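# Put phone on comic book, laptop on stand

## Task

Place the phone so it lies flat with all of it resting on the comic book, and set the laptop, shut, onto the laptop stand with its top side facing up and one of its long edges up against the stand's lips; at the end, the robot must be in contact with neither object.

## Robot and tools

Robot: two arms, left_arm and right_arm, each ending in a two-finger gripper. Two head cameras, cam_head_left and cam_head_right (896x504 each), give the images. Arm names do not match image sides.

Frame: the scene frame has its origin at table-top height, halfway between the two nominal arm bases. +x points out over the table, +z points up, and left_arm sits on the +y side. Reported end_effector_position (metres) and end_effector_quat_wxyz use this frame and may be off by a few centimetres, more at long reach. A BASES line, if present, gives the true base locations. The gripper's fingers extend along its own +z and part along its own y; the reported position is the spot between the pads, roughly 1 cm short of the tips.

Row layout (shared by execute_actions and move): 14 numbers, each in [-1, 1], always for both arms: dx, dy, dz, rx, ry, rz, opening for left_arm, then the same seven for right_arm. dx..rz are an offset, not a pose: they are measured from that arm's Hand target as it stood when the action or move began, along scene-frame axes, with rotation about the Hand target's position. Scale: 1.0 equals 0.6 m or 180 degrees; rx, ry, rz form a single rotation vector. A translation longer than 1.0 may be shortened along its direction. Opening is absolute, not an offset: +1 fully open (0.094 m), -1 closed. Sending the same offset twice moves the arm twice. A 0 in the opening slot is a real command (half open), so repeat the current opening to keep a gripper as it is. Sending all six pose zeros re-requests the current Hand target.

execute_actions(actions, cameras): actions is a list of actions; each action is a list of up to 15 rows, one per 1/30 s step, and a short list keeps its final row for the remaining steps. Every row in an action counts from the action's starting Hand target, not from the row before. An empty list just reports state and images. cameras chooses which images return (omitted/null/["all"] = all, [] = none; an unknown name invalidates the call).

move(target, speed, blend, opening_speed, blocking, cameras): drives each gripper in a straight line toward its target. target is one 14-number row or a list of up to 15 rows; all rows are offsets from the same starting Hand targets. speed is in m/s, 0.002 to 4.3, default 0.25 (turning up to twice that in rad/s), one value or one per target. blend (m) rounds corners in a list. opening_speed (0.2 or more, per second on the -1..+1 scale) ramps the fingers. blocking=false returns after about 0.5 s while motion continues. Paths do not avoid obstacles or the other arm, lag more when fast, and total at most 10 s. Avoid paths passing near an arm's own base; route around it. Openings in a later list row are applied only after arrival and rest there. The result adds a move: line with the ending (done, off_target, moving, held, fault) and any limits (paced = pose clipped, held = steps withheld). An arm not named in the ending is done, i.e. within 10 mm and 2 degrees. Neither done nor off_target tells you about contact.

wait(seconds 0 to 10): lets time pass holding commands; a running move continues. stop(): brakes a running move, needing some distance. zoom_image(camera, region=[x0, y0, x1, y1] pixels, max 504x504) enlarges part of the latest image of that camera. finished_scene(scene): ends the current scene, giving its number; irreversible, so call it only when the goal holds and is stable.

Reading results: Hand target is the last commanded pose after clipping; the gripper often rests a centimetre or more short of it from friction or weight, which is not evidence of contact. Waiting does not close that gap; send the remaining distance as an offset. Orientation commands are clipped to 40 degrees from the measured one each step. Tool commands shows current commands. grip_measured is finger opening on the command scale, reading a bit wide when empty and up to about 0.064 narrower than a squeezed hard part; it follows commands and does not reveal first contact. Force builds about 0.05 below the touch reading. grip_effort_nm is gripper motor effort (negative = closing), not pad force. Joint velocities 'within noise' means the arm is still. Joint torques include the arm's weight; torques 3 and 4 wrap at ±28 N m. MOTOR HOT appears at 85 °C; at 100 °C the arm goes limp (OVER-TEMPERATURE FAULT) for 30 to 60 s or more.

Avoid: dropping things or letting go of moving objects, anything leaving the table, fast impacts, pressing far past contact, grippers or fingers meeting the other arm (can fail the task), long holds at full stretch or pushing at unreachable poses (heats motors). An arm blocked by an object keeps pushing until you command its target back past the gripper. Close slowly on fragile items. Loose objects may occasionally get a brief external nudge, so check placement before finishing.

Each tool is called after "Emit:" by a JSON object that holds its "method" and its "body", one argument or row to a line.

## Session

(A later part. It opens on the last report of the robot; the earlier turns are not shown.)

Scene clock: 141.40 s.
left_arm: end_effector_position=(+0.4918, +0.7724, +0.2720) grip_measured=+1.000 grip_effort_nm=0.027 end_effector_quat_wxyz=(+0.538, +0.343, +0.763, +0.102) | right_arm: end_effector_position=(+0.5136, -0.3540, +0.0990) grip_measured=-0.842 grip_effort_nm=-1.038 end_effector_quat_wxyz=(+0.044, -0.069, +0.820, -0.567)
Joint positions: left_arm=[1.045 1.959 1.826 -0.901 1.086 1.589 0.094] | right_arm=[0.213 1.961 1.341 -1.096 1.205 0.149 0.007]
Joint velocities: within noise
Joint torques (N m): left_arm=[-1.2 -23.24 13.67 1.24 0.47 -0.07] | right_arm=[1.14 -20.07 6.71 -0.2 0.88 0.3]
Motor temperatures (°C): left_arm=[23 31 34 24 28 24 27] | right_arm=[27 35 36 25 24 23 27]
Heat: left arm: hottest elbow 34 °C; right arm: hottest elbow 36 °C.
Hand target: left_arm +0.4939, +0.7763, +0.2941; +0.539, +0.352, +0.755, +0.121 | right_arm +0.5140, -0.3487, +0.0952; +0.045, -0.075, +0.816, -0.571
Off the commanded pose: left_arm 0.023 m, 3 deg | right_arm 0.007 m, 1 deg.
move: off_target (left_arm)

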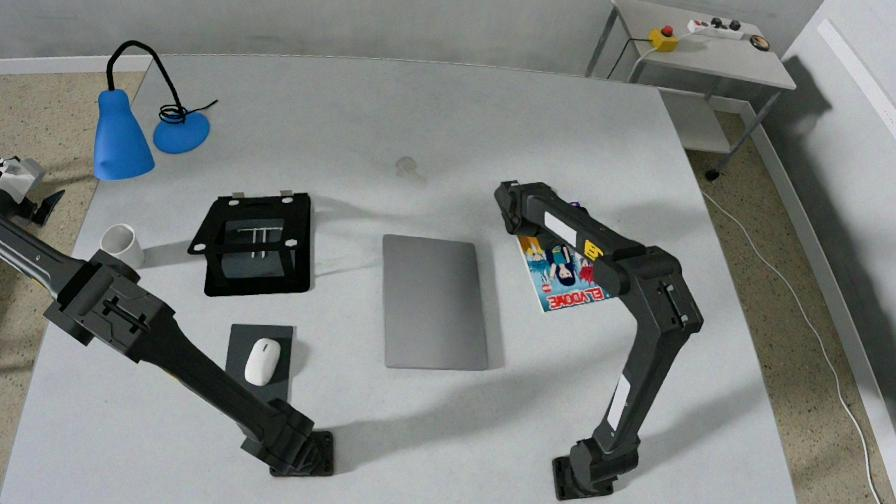

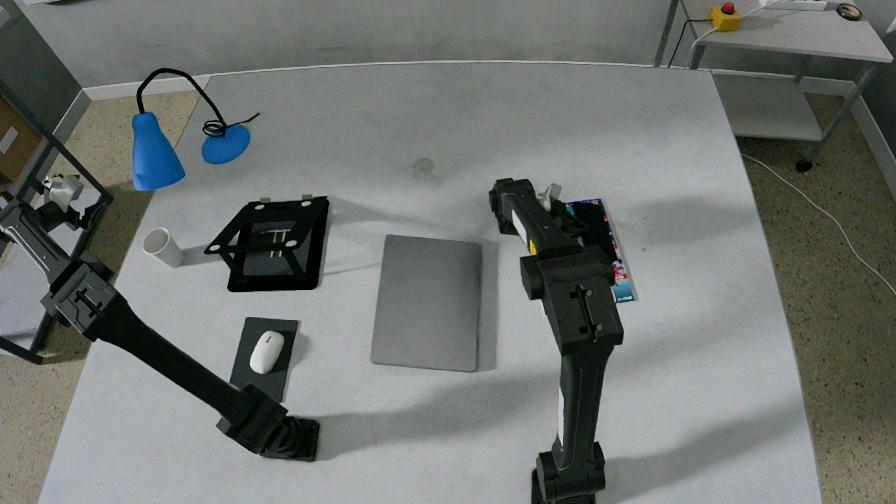

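Emit:
{"method": "move", "body": {
  "target": [0,0,0,0,0,0,1,0.0,0.025,-0.075,-0.027,-0.006,0,-0.95],
  "speed": [0.12]
}}

Emit:
{"method": "zoom_image", "body": {
  "camera": "cam_head_right",
  "region": [490, 150, 690, 320]
}}

Scene clock: 154.97 s.
left_arm: end_effector_position=(+0.4917, +0.7724, +0.2723) grip_measured=+1.000 grip_effort_nm=0.027 end_effector_quat_wxyz=(+0.538, +0.343, +0.763, +0.102) | right_arm: end_effector_position=(+0.5045, -0.3401, +0.0461) grip_measured=-0.842 grip_effort_nm=-1.038 end_effector_quat_wxyz=(+0.041, -0.072, +0.793, -0.603)
Joint positions: left_arm=[1.045 1.959 1.826 -0.901 1.086 1.589 0.094] | right_arm=[0.252 2.096 1.341 -1.152 1.281 0.326 0.007]
Joint velocities: within noise
Joint torques (N m): left_arm=[-1.55 -23.71 13.7 1.26 0.48 0.01] | right_arm=[0.97 -20.37 7.8 -0.75 0.9 0.26]
Motor temperatures (°C): left_arm=[23 31 35 24 28 24 27] | right_arm=[27 36 35 25 25 23 27]
Heat: left arm: hottest elbow 35 °C; right arm: hottest shoulder 36 °C.
Hand target: left_arm +0.4939, +0.7763, +0.2941; +0.539, +0.352, +0.755, +0.121 | right_arm +0.5140, -0.3338, +0.0501; +0.049, -0.071, +0.791, -0.606
Off the commanded pose: left_arm 0.022 m, 3 deg | right_arm 0.012 m, 1 deg.
move: off_target (left_arm, right_arm)

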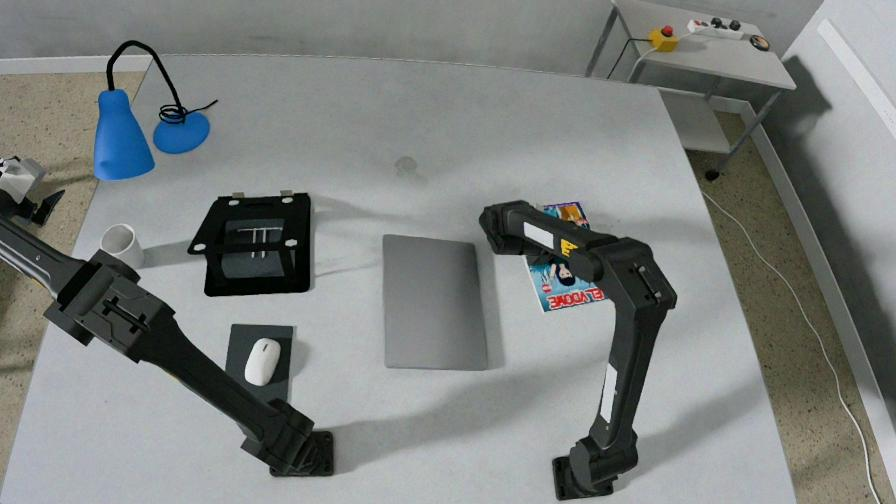

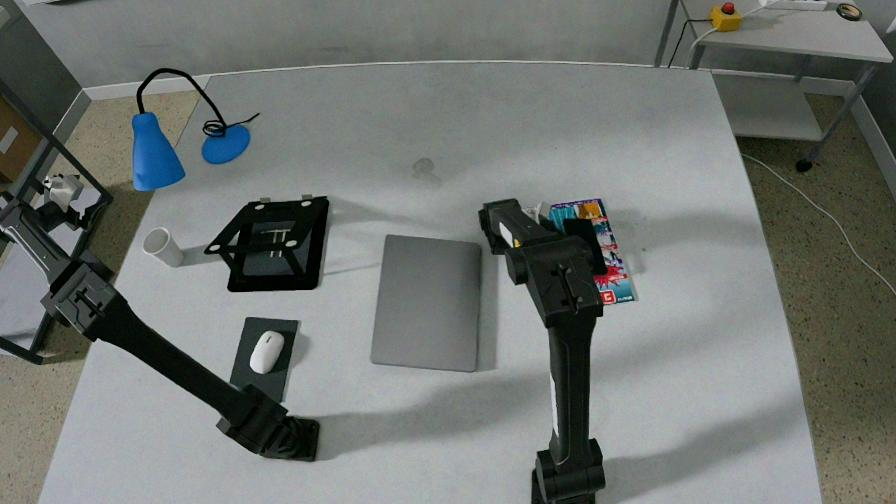

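Scaled by 2.520.

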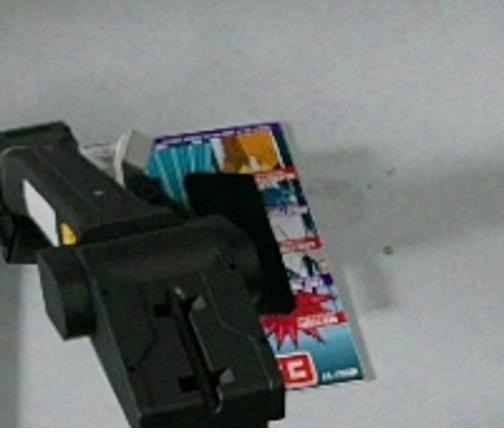

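Emit:
{"method": "move", "body": {
  "target": [0,0,0,0,0,0,1,0.01,0.0,-0.03,0,0,0,-0.95],
  "speed": [0.06],
  "cameras": ["cam_head_right"]
}}

Emit:
{"method": "zoom_image", "body": {
  "camera": "cam_head_right",
  "region": [490, 150, 690, 320]
}}

Scene clock: 158.50 s.
left_arm: end_effector_position=(+0.4917, +0.7724, +0.2723) grip_measured=+1.000 grip_effort_nm=0.022 end_effector_quat_wxyz=(+0.538, +0.343, +0.763, +0.102) | right_arm: end_effector_position=(+0.5043, -0.3401, +0.0371) grip_measured=-0.842 grip_effort_nm=-1.043 end_effector_quat_wxyz=(+0.038, -0.076, +0.791, -0.606)
Joint positions: left_arm=[1.045 1.959 1.826 -0.901 1.086 1.589 0.094] | right_arm=[0.252 2.116 1.342 -1.144 1.287 0.329 0.007]
Joint velocities: within noise
Joint torques (N m): left_arm=[-1.49 -22.89 13.98 1.16 0.5 -0.06] | right_arm=[0.67 -19.49 8.62 -0.03 0.73 0.23]
Motor temperatures (°C): left_arm=[23 31 35 24 28 24 27] | right_arm=[27 37 35 25 25 23 27]
Heat: left arm: hottest elbow 35 °C; right arm: hottest shoulder 37 °C.
Hand target: left_arm +0.4939, +0.7763, +0.2941; +0.539, +0.352, +0.755, +0.121 | right_arm +0.5199, -0.3337, +0.0321; +0.049, -0.072, +0.791, -0.606
Off the commanded pose: left_arm 0.022 m, 3 deg | right_arm 0.018 m, 1 deg.
move: off_target (left_arm, right_arm)
Images, in order (width x height): cam_head_right 896x504.

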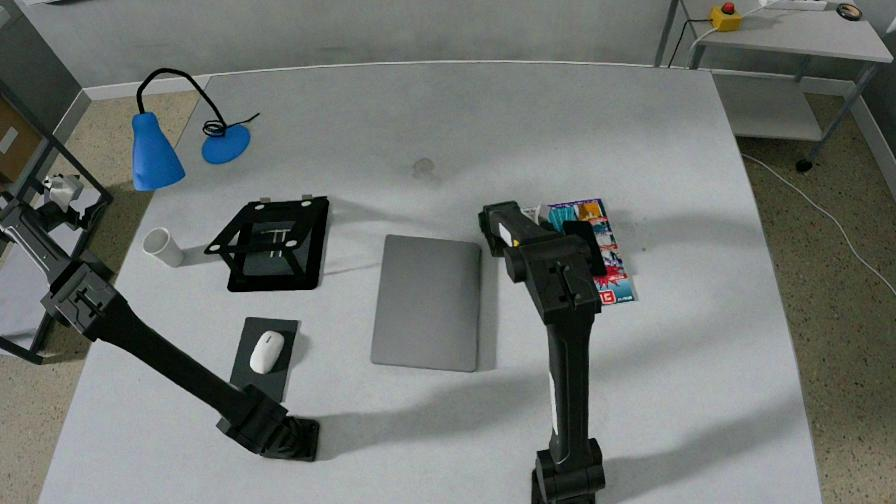

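Scaled by 2.520.

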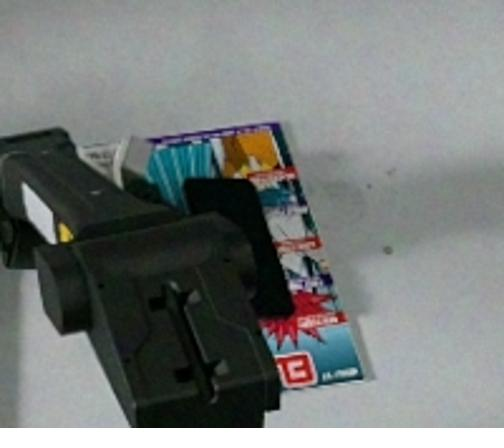

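Emit:
{"method": "move", "body": {
  "target": [0,0,0,0,0,0,1,0.0,0.0,-0.02,0,0,0,-0.95],
  "speed": [0.06],
  "cameras": ["cam_head_right"]
}}

Emit:
{"method": "zoom_image", "body": {
  "camera": "cam_head_right",
  "region": [540, 180, 660, 300]
}}

Scene clock: 161.93 s.
left_arm: end_effector_position=(+0.4917, +0.7724, +0.2723) grip_measured=+1.000 grip_effort_nm=0.022 end_effector_quat_wxyz=(+0.538, +0.343, +0.763, +0.102) | right_arm: end_effector_position=(+0.5065, -0.3396, +0.0359) grip_measured=-0.842 grip_effort_nm=-1.038 end_effector_quat_wxyz=(+0.046, -0.070, +0.792, -0.605)
Joint positions: left_arm=[1.045 1.959 1.826 -0.901 1.086 1.589 0.094] | right_arm=[0.252 2.118 1.342 -1.124 1.289 0.329 0.007]
Joint velocities: within noise
Joint torques (N m): left_arm=[-1.55 -23.24 13.71 1.21 0.48 0] | right_arm=[0.79 -17.44 8.46 0.13 0.66 0.22]
Motor temperatures (°C): left_arm=[23 31 35 24 28 24 27] | right_arm=[27 37 34 25 25 23 27]
Heat: left arm: hottest elbow 35 °C; right arm: hottest shoulder 37 °C.
Hand target: left_arm +0.4939, +0.7763, +0.2941; +0.539, +0.352, +0.755, +0.121 | right_arm +0.5199, -0.3337, +0.0201; +0.049, -0.072, +0.791, -0.606
Off the commanded pose: left_arm 0.022 m, 3 deg | right_arm 0.022 m, 0 deg.
move: off_target (left_arm, right_arm)
Images, in order (width x height): cam_head_right 896x504.

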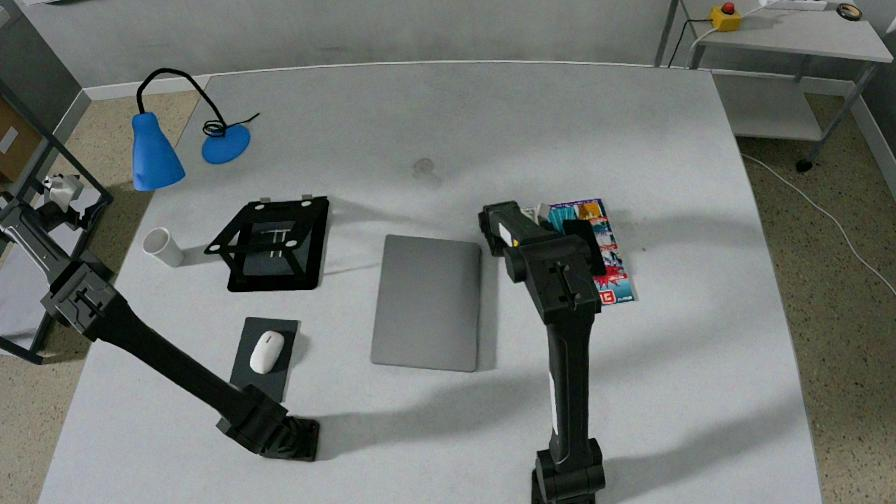

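Scaled by 4.200.

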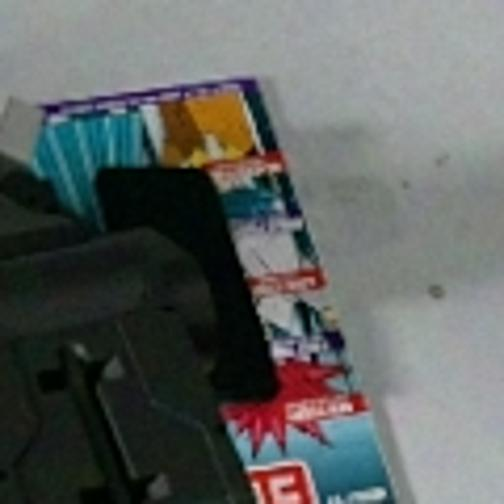

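Emit:
{"method": "move", "body": {
  "target": [0,0,0,0,0,0,1,0.0,0.0,-0.006,-0.038,-0.008,0,-0.95],
  "speed": [0.06]
}}

Emit:
{"method": "zoom_image", "body": {
  "camera": "cam_head_right",
  "region": [540, 180, 660, 300]
}}

Emit:
{"method": "zoom_image", "body": {
  "camera": "cam_head_left",
  "region": [470, 180, 620, 300]
}}

Scene clock: 170.17 s.
left_arm: end_effector_position=(+0.4917, +0.7724, +0.2723) grip_measured=+1.000 grip_effort_nm=0.022 end_effector_quat_wxyz=(+0.538, +0.343, +0.763, +0.102) | right_arm: end_effector_position=(+0.5167, -0.3387, +0.0481) grip_measured=-0.842 grip_effort_nm=-1.038 end_effector_quat_wxyz=(+0.074, -0.046, +0.760, -0.644)
Joint positions: left_arm=[1.045 1.959 1.826 -0.901 1.086 1.589 0.094] | right_arm=[0.256 2.174 1.414 -1.307 1.389 0.557 0.007]
Joint velocities: within noise
Joint torques (N m): left_arm=[-1.32 -24.06 13.63 1.06 0.48 0.02] | right_arm=[1.03 -15.97 7.19 -0.88 0.87 0.3]
Motor temperatures (°C): left_arm=[23 31 35 24 28 24 27] | right_arm=[27 36 34 25 25 23 27]
Heat: left arm: hottest elbow 35 °C; right arm: hottest shoulder 36 °C.
Hand target: left_arm +0.4940, +0.7763, +0.2938; +0.539, +0.352, +0.755, +0.121 | right_arm +0.5200, -0.3338, +0.0166; +0.055, -0.066, +0.753, -0.653
Off the commanded pose: left_arm 0.022 m, 3 deg | right_arm 0.032 m, 4 deg.
move: off_target (left_arm, right_arm)

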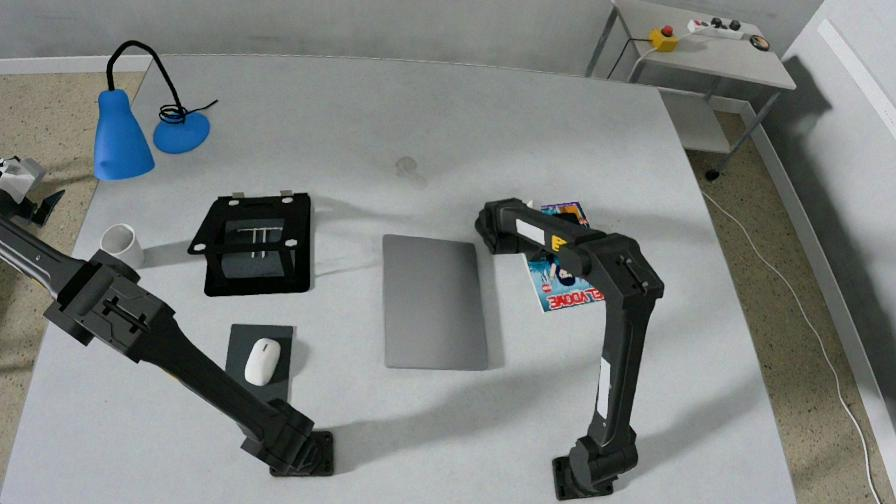

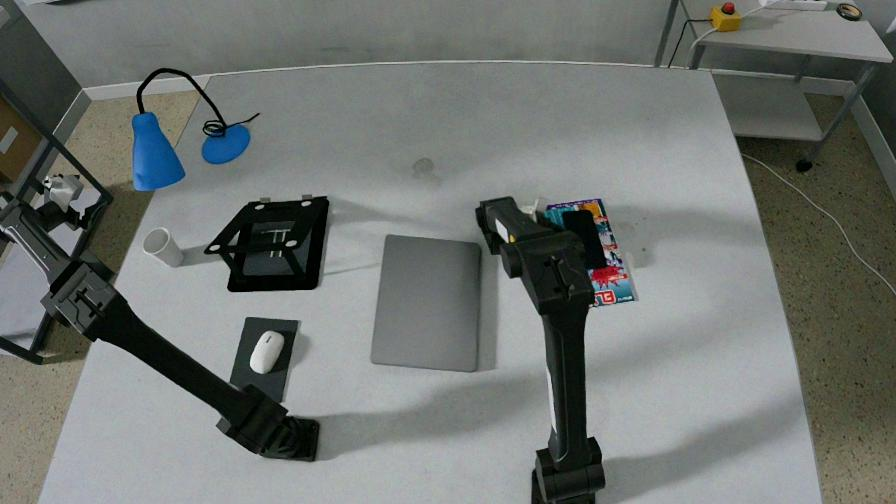

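Scaled by 4.200.

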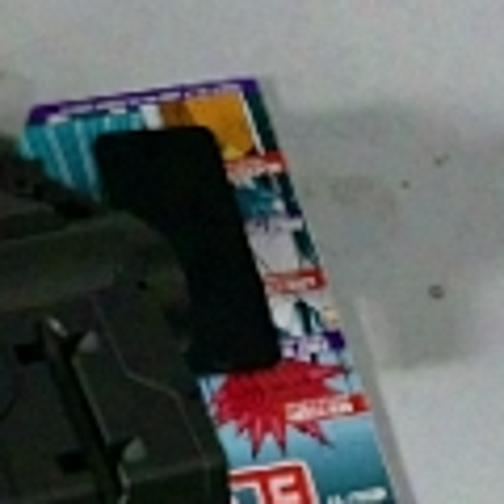

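Scaled by 3.360.

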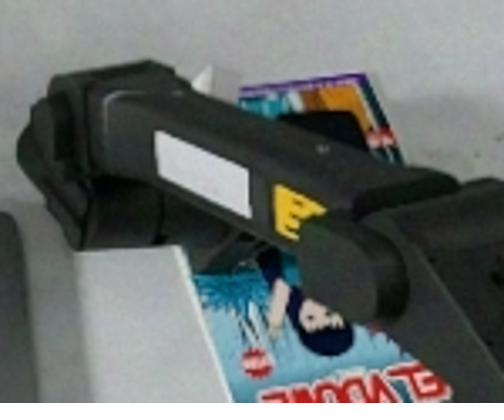

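Emit:
{"method": "move", "body": {
  "target": [0,0,0,0,0,0,1,-0.01,0.0,0.045,0.02,0.004,0,-0.95],
  "speed": [0.06]
}}

Emit:
{"method": "zoom_image", "body": {
  "camera": "cam_head_right",
  "region": [540, 180, 660, 300]
}}

Scene clock: 174.83 s.
left_arm: end_effector_position=(+0.4917, +0.7724, +0.2723) grip_measured=+1.000 grip_effort_nm=0.022 end_effector_quat_wxyz=(+0.538, +0.343, +0.763, +0.102) | right_arm: end_effector_position=(+0.5169, -0.3370, +0.0416) grip_measured=-0.842 grip_effort_nm=-1.033 end_effector_quat_wxyz=(+0.050, -0.063, +0.773, -0.629)
Joint positions: left_arm=[1.045 1.959 1.826 -0.901 1.086 1.589 0.094] | right_arm=[0.256 2.17 1.414 -1.268 1.343 0.462 0.007]
Joint velocities: within noise
Joint torques (N m): left_arm=[-1.55 -23.77 13.74 1.25 0.53 0] | right_arm=[0.91 -23.24 4.37 -0.02 0.54 0.09]
Motor temperatures (°C): left_arm=[23 31 35 24 28 24 27] | right_arm=[27 36 34 25 25 23 27]
Heat: left arm: hottest elbow 35 °C; right arm: hottest shoulder 36 °C.
Hand target: left_arm +0.4939, +0.7763, +0.2941; +0.539, +0.352, +0.755, +0.121 | right_arm +0.5140, -0.3338, +0.0435; +0.052, -0.069, +0.773, -0.628
Off the commanded pose: left_arm 0.022 m, 3 deg | right_arm 0.005 m, 1 deg.
move: off_target (left_arm)

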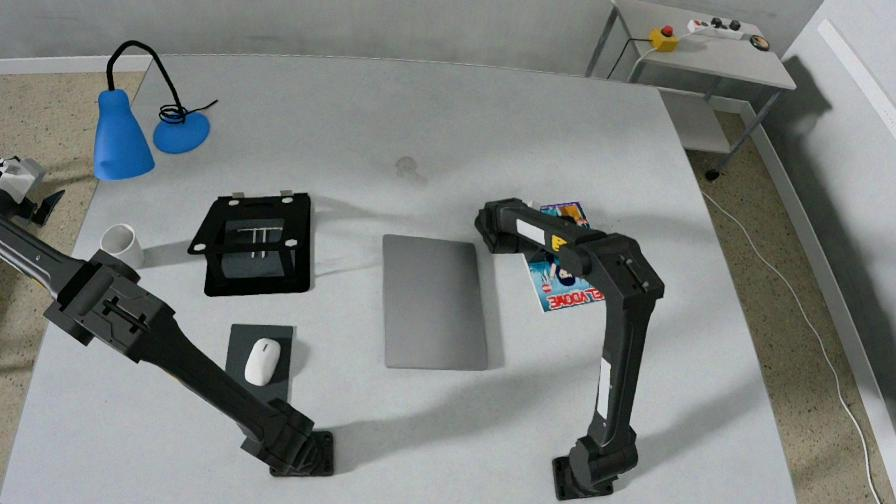

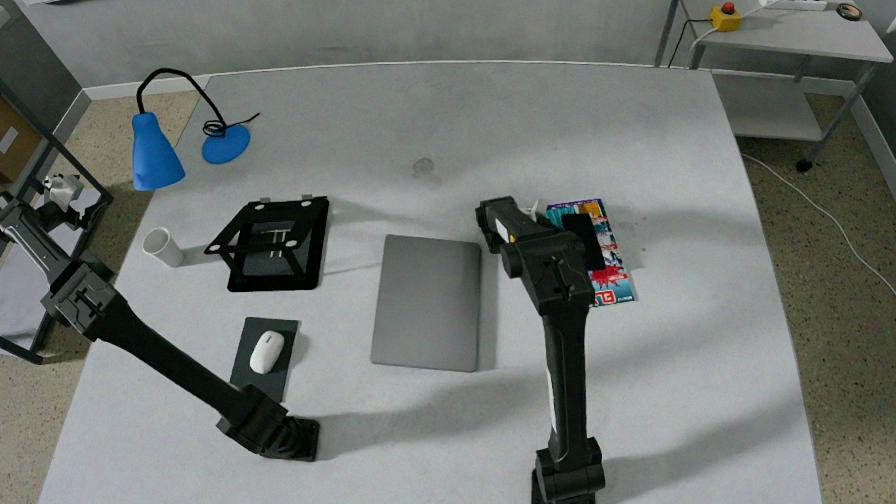

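Scaled by 4.200.

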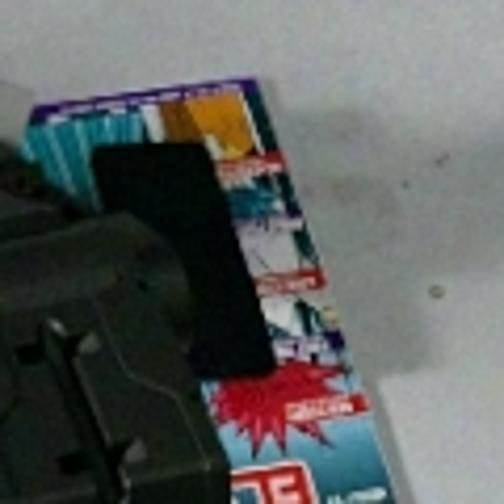

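Emit:
{"method": "move", "body": {
  "target": [
    [0,0,0,0,0,0,1,0.0,0.0,0.03,0.072,0.016,0,-0.95],
    [0,0,0,0,0,0,1,0.0,0.0,0.0,0.072,0.016,0,-0.95]
  ],
  "speed": [0.1,0.04]
}}

Emit:
{"method": "zoom_image", "body": {
  "camera": "cam_head_right",
  "region": [540, 180, 660, 300]
}}

Scene clock: 185.50 s.
left_arm: end_effector_position=(+0.4917, +0.7724, +0.2723) grip_measured=+1.000 grip_effort_nm=0.022 end_effector_quat_wxyz=(+0.538, +0.343, +0.763, +0.102) | right_arm: end_effector_position=(+0.5153, -0.3261, +0.0417) grip_measured=-0.842 grip_effort_nm=-1.043 end_effector_quat_wxyz=(+0.042, -0.082, +0.841, -0.533)
Joint positions: left_arm=[1.045 1.959 1.826 -0.901 1.086 1.589 0.094] | right_arm=[0.253 2.049 1.345 -1.04 1.121 0.174 0.007]
Joint velocities: within noise
Joint torques (N m): left_arm=[-1.03 -23.3 13.7 1.05 0.49 -0.08] | right_arm=[-0.44 -21.95 5.5 0.28 0.77 0.17]
Motor temperatures (°C): left_arm=[23 31 35 24 28 24 27] | right_arm=[27 37 33 25 25 23 27]
Heat: left arm: hottest elbow 35 °C; right arm: hottest shoulder 37 °C.
Hand target: left_arm +0.4939, +0.7763, +0.2941; +0.539, +0.352, +0.755, +0.121 | right_arm +0.5140, -0.3337, +0.0435; +0.040, -0.078, +0.840, -0.535
Off the commanded pose: left_arm 0.022 m, 3 deg | right_arm 0.008 m, 1 deg.
move: off_target (left_arm)

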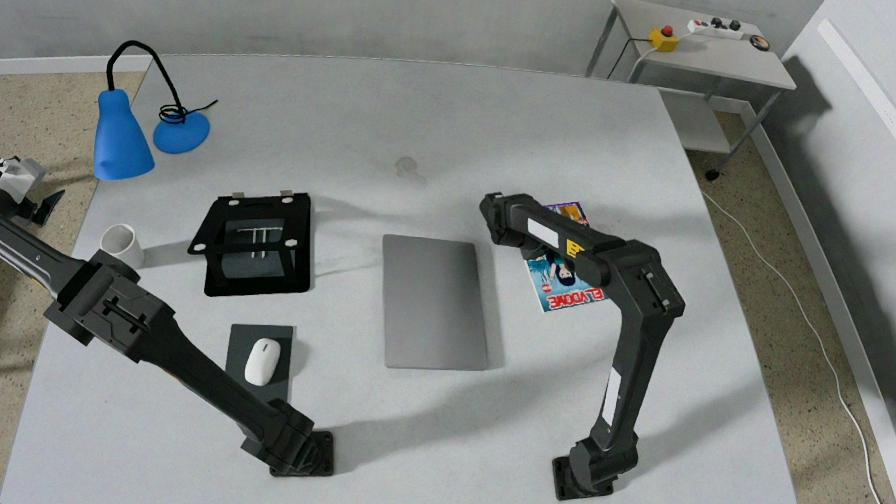

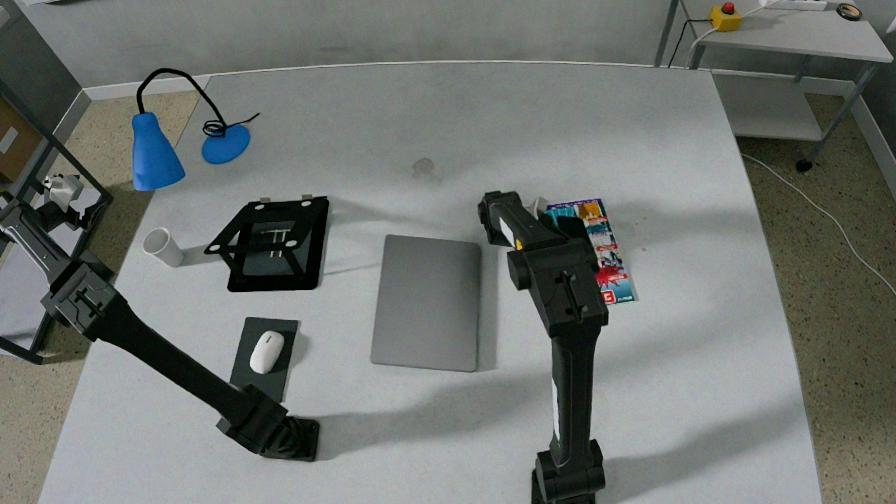

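Scaled by 4.200.

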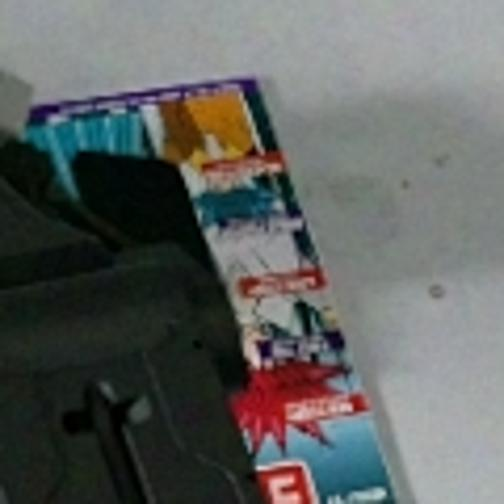

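Emit:
{"method": "move", "body": {
  "target": [0,0,0,0,0,0,1,0.0,-0.005,-0.02,0,0,0,-0.95],
  "speed": [0.04],
  "cameras": ["cam_head_right"]
}}

Emit:
{"method": "move", "body": {
  "target": [0,0,0,0,0,0,1,0.0,0,-0.015,0,0,0,-0.95],
  "speed": [0.04],
  "cameras": ["cam_head_right"]
}}

Emit:
{"method": "zoom_image", "body": {
  "camera": "cam_head_right",
  "region": [540, 180, 660, 300]
}}

Scene clock: 190.20 s.
left_arm: end_effector_position=(+0.4917, +0.7724, +0.2723) grip_measured=+1.000 grip_effort_nm=0.022 end_effector_quat_wxyz=(+0.538, +0.343, +0.763, +0.102) | right_arm: end_effector_position=(+0.5165, -0.3289, +0.0380) grip_measured=-0.842 grip_effort_nm=-1.038 end_effector_quat_wxyz=(+0.049, -0.077, +0.842, -0.531)
Joint positions: left_arm=[1.045 1.959 1.826 -0.901 1.086 1.589 0.094] | right_arm=[0.247 2.049 1.334 -1.002 1.121 0.162 0.007]
Joint velocities: within noise
Joint torques (N m): left_arm=[-1.79 -22.89 13.78 1.1 0.53 0] | right_arm=[-0.5 -20.48 5.48 0.32 0.8 0.19]
Motor temperatures (°C): left_arm=[23 31 35 24 28 24 27] | right_arm=[27 38 33 25 25 23 28]
Heat: left arm: hottest elbow 35 °C; right arm: hottest shoulder 38 °C.
Hand target: left_arm +0.4939, +0.7763, +0.2941; +0.539, +0.352, +0.755, +0.121 | right_arm +0.5140, -0.3368, +0.0315; +0.040, -0.078, +0.840, -0.535
Off the commanded pose: left_arm 0.022 m, 3 deg | right_arm 0.010 m, 1 deg.
move: off_target (left_arm)
Images, in order (width x height): cam_head_right 896x504.

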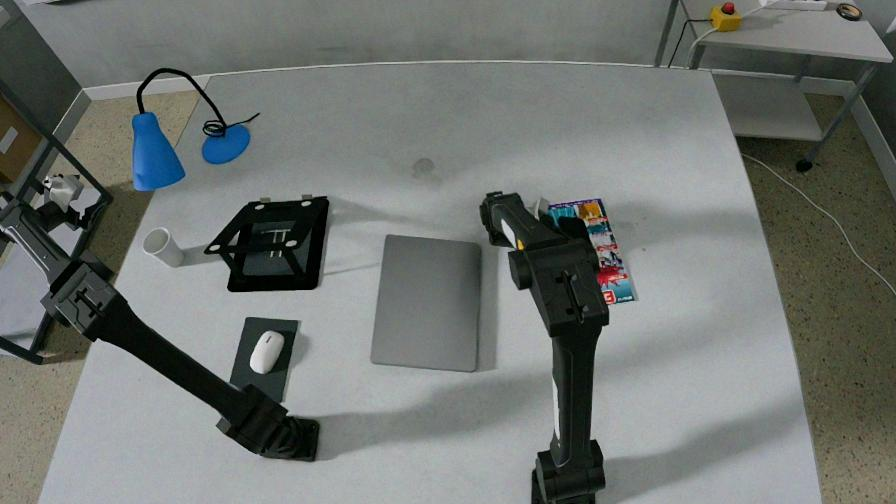

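Scene clock: 191.03 s.
left_arm: end_effector_position=(+0.4917, +0.7724, +0.2723) grip_measured=+1.000 grip_effort_nm=0.022 end_effector_quat_wxyz=(+0.538, +0.343, +0.763, +0.102) | right_arm: end_effector_position=(+0.5185, -0.3284, +0.0366) grip_measured=-0.842 grip_effort_nm=-1.038 end_effector_quat_wxyz=(+0.053, -0.075, +0.843, -0.531)
Joint positions: left_arm=[1.045 1.959 1.826 -0.901 1.086 1.589 0.094] | right_arm=[0.247 2.051 1.334 -0.987 1.121 0.158 0.007]
Joint velocities: within noise
Joint torques (N m): left_arm=[-1.03 -23.41 13.76 1.1 0.52 -0.04] | right_arm=[-0.44 -19.49 5.22 0.43 0.79 0.22]
Motor temperatures (°C): left_arm=[23 31 35 24 28 24 27] | right_arm=[27 38 33 25 25 23 28]
Heat: left arm: hottest elbow 35 °C; right arm: hottest shoulder 38 °C.
Hand target: left_arm +0.4939, +0.7763, +0.2941; +0.539, +0.352, +0.755, +0.121 | right_arm +0.5141, -0.3368, +0.0226; +0.040, -0.078, +0.840, -0.535
Off the commanded pose: left_arm 0.022 m, 3 deg | right_arm 0.017 m, 2 deg.
move: off_target (left_arm, right_arm)
Images, in order (width x height): cam_head_right 896x504.

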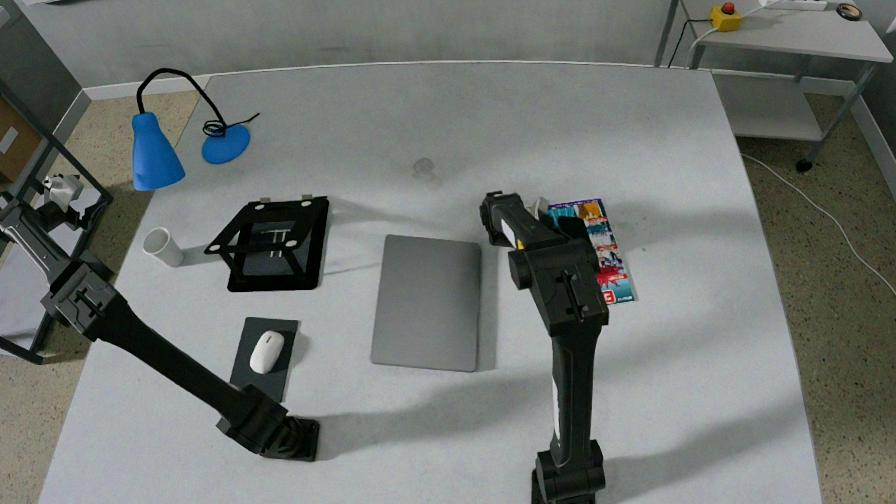

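Scaled by 4.200.

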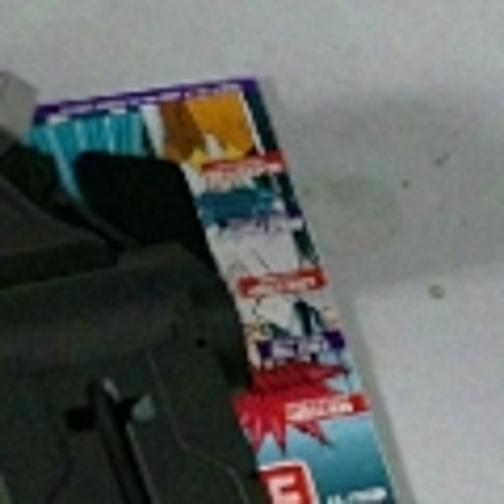

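Emit:
{"method": "move", "body": {
  "target": [
    [0,0,0,0,0,0,1,0.0,-0.0,0.02,0,0,0,-0.95],
    [0,0,0,0,0,0,1,0.0,0,0.02,0,0,0,-0.55]
  ],
  "speed": [0.04,0.04],
  "opening_speed": 0.2
}}

Emit:
{"method": "zoom_image", "body": {
  "camera": "cam_head_right",
  "region": [540, 180, 660, 300]
}}

Emit:
{"method": "zoom_image", "body": {
  "camera": "cam_head_left",
  "region": [490, 180, 630, 320]
}}

Scene clock: 197.93 s.
left_arm: end_effector_position=(+0.4917, +0.7724, +0.2723) grip_measured=+1.000 grip_effort_nm=0.022 end_effector_quat_wxyz=(+0.538, +0.343, +0.763, +0.102) | right_arm: end_effector_position=(+0.5182, -0.3288, +0.0368) grip_measured=-0.552 grip_effort_nm=0.061 end_effector_quat_wxyz=(+0.052, -0.076, +0.842, -0.531)
Joint positions: left_arm=[1.045 1.959 1.826 -0.901 1.086 1.589 0.094] | right_arm=[0.247 2.051 1.334 -0.989 1.122 0.157 0.021]
Joint velocities: within noise
Joint torques (N m): left_arm=[-1.96 -23.53 13.93 1.09 0.51 -0.03] | right_arm=[-0.5 -21.19 5.56 -0.39 0.75 0.17]
Motor temperatures (°C): left_arm=[23 32 35 24 28 24 27] | right_arm=[27 37 33 25 25 23 27]
Heat: left arm: hottest elbow 35 °C; right arm: hottest shoulder 37 °C.
Hand target: left_arm +0.4939, +0.7763, +0.2941; +0.539, +0.352, +0.755, +0.121 | right_arm +0.5140, -0.3368, +0.0346; +0.040, -0.078, +0.840, -0.535
Off the commanded pose: left_arm 0.022 m, 3 deg | right_arm 0.009 m, 1 deg.
move: off_target (left_arm)

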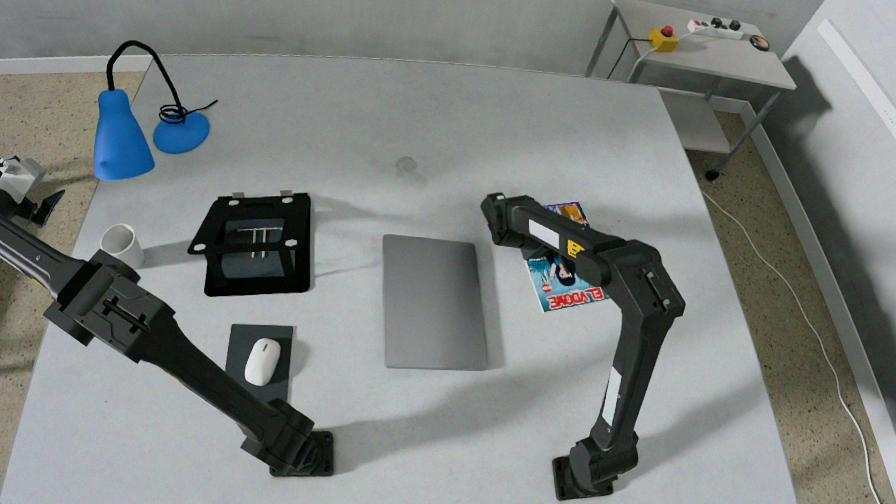

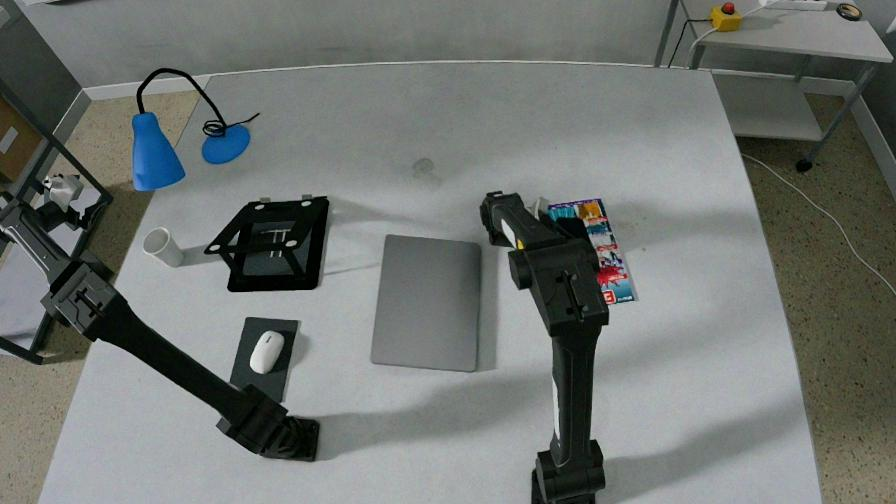

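Scaled by 4.200.

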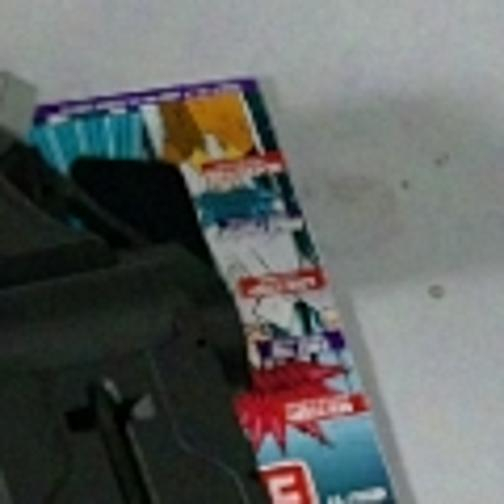

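Scaled by 3.600.

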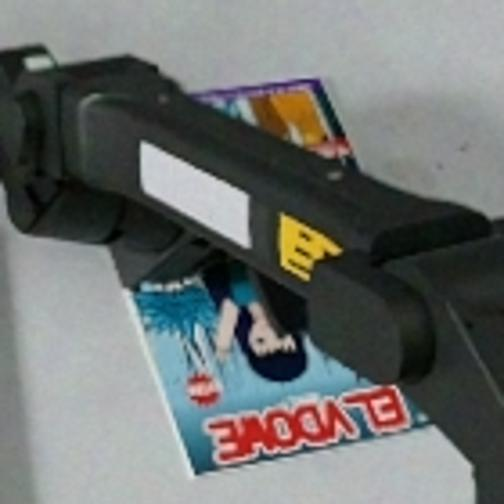

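Emit:
{"method": "move", "body": {
  "target": [0,0,0,0,0,0,1,-0.025,0.09,0.004,0,0,0,-0.55],
  "speed": [0.05]
}}

Emit:
{"method": "zoom_image", "body": {
  "camera": "cam_head_right",
  "region": [540, 180, 660, 300]
}}

Emit:
{"method": "zoom_image", "body": {
  "camera": "cam_head_left",
  "region": [490, 180, 630, 320]
}}

Scene clock: 203.33 s.
left_arm: end_effector_position=(+0.4917, +0.7724, +0.2723) grip_measured=+1.000 grip_effort_nm=0.022 end_effector_quat_wxyz=(+0.538, +0.343, +0.763, +0.102) | right_arm: end_effector_position=(+0.4848, -0.2934, +0.0365) grip_measured=-0.551 grip_effort_nm=0.056 end_effector_quat_wxyz=(+0.030, -0.080, +0.840, -0.536)
Joint positions: left_arm=[1.045 1.959 1.826 -0.901 1.086 1.589 0.094] | right_arm=[0.329 2.062 1.334 -1.213 1.099 0.372 0.021]
Joint velocities: within noise
Joint torques (N m): left_arm=[-1.73 -23.65 13.75 1.07 0.53 -0.06] | right_arm=[1.14 -19.08 9.09 -0.77 0.57 0.28]
Motor temperatures (°C): left_arm=[23 32 35 24 28 24 27] | right_arm=[27 37 34 25 25 23 27]
Heat: left arm: hottest elbow 35 °C; right arm: hottest shoulder 37 °C.
Hand target: left_arm +0.4939, +0.7763, +0.2941; +0.539, +0.352, +0.755, +0.121 | right_arm +0.4990, -0.2827, +0.0369; +0.040, -0.078, +0.840, -0.535
Off the commanded pose: left_arm 0.022 m, 3 deg | right_arm 0.018 m, 1 deg.
move: off_target (left_arm, right_arm)

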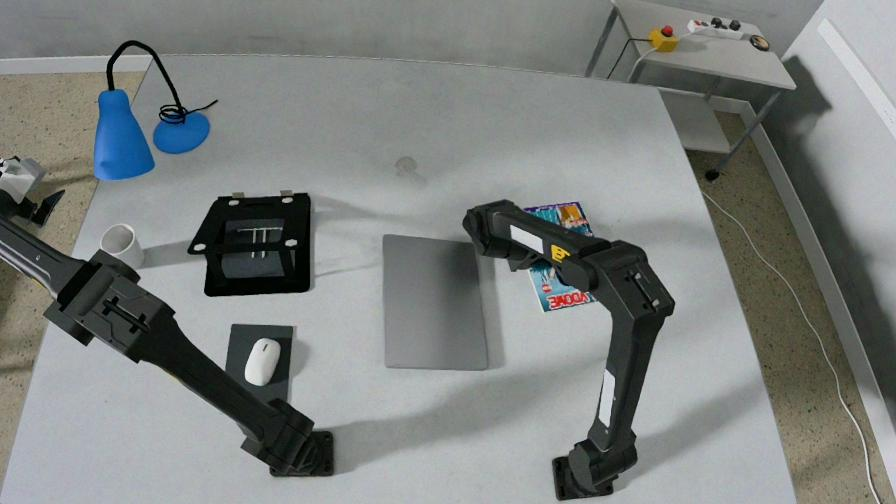

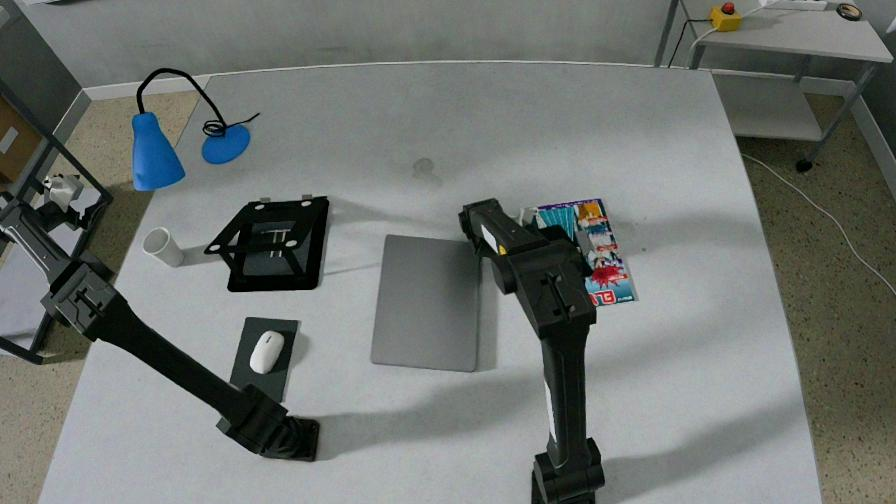

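Scaled by 4.200.

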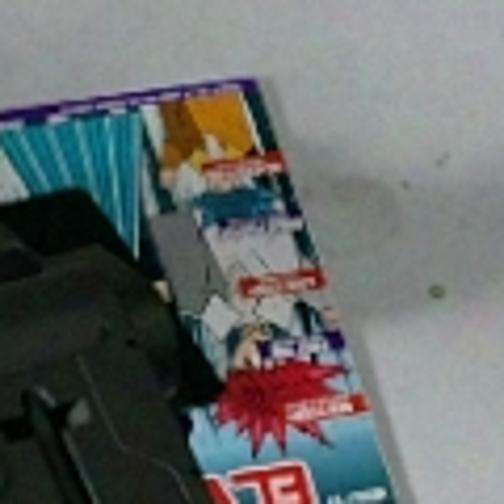

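Scaled by 3.600.

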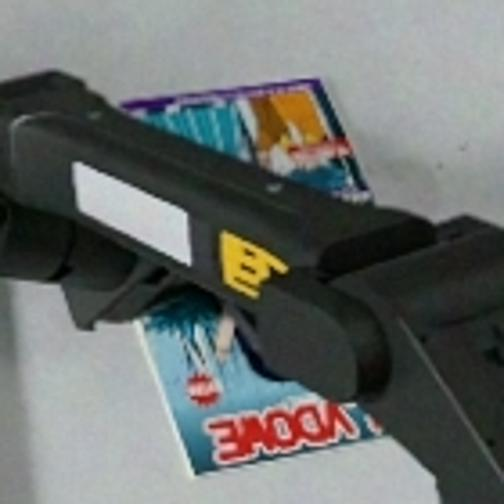

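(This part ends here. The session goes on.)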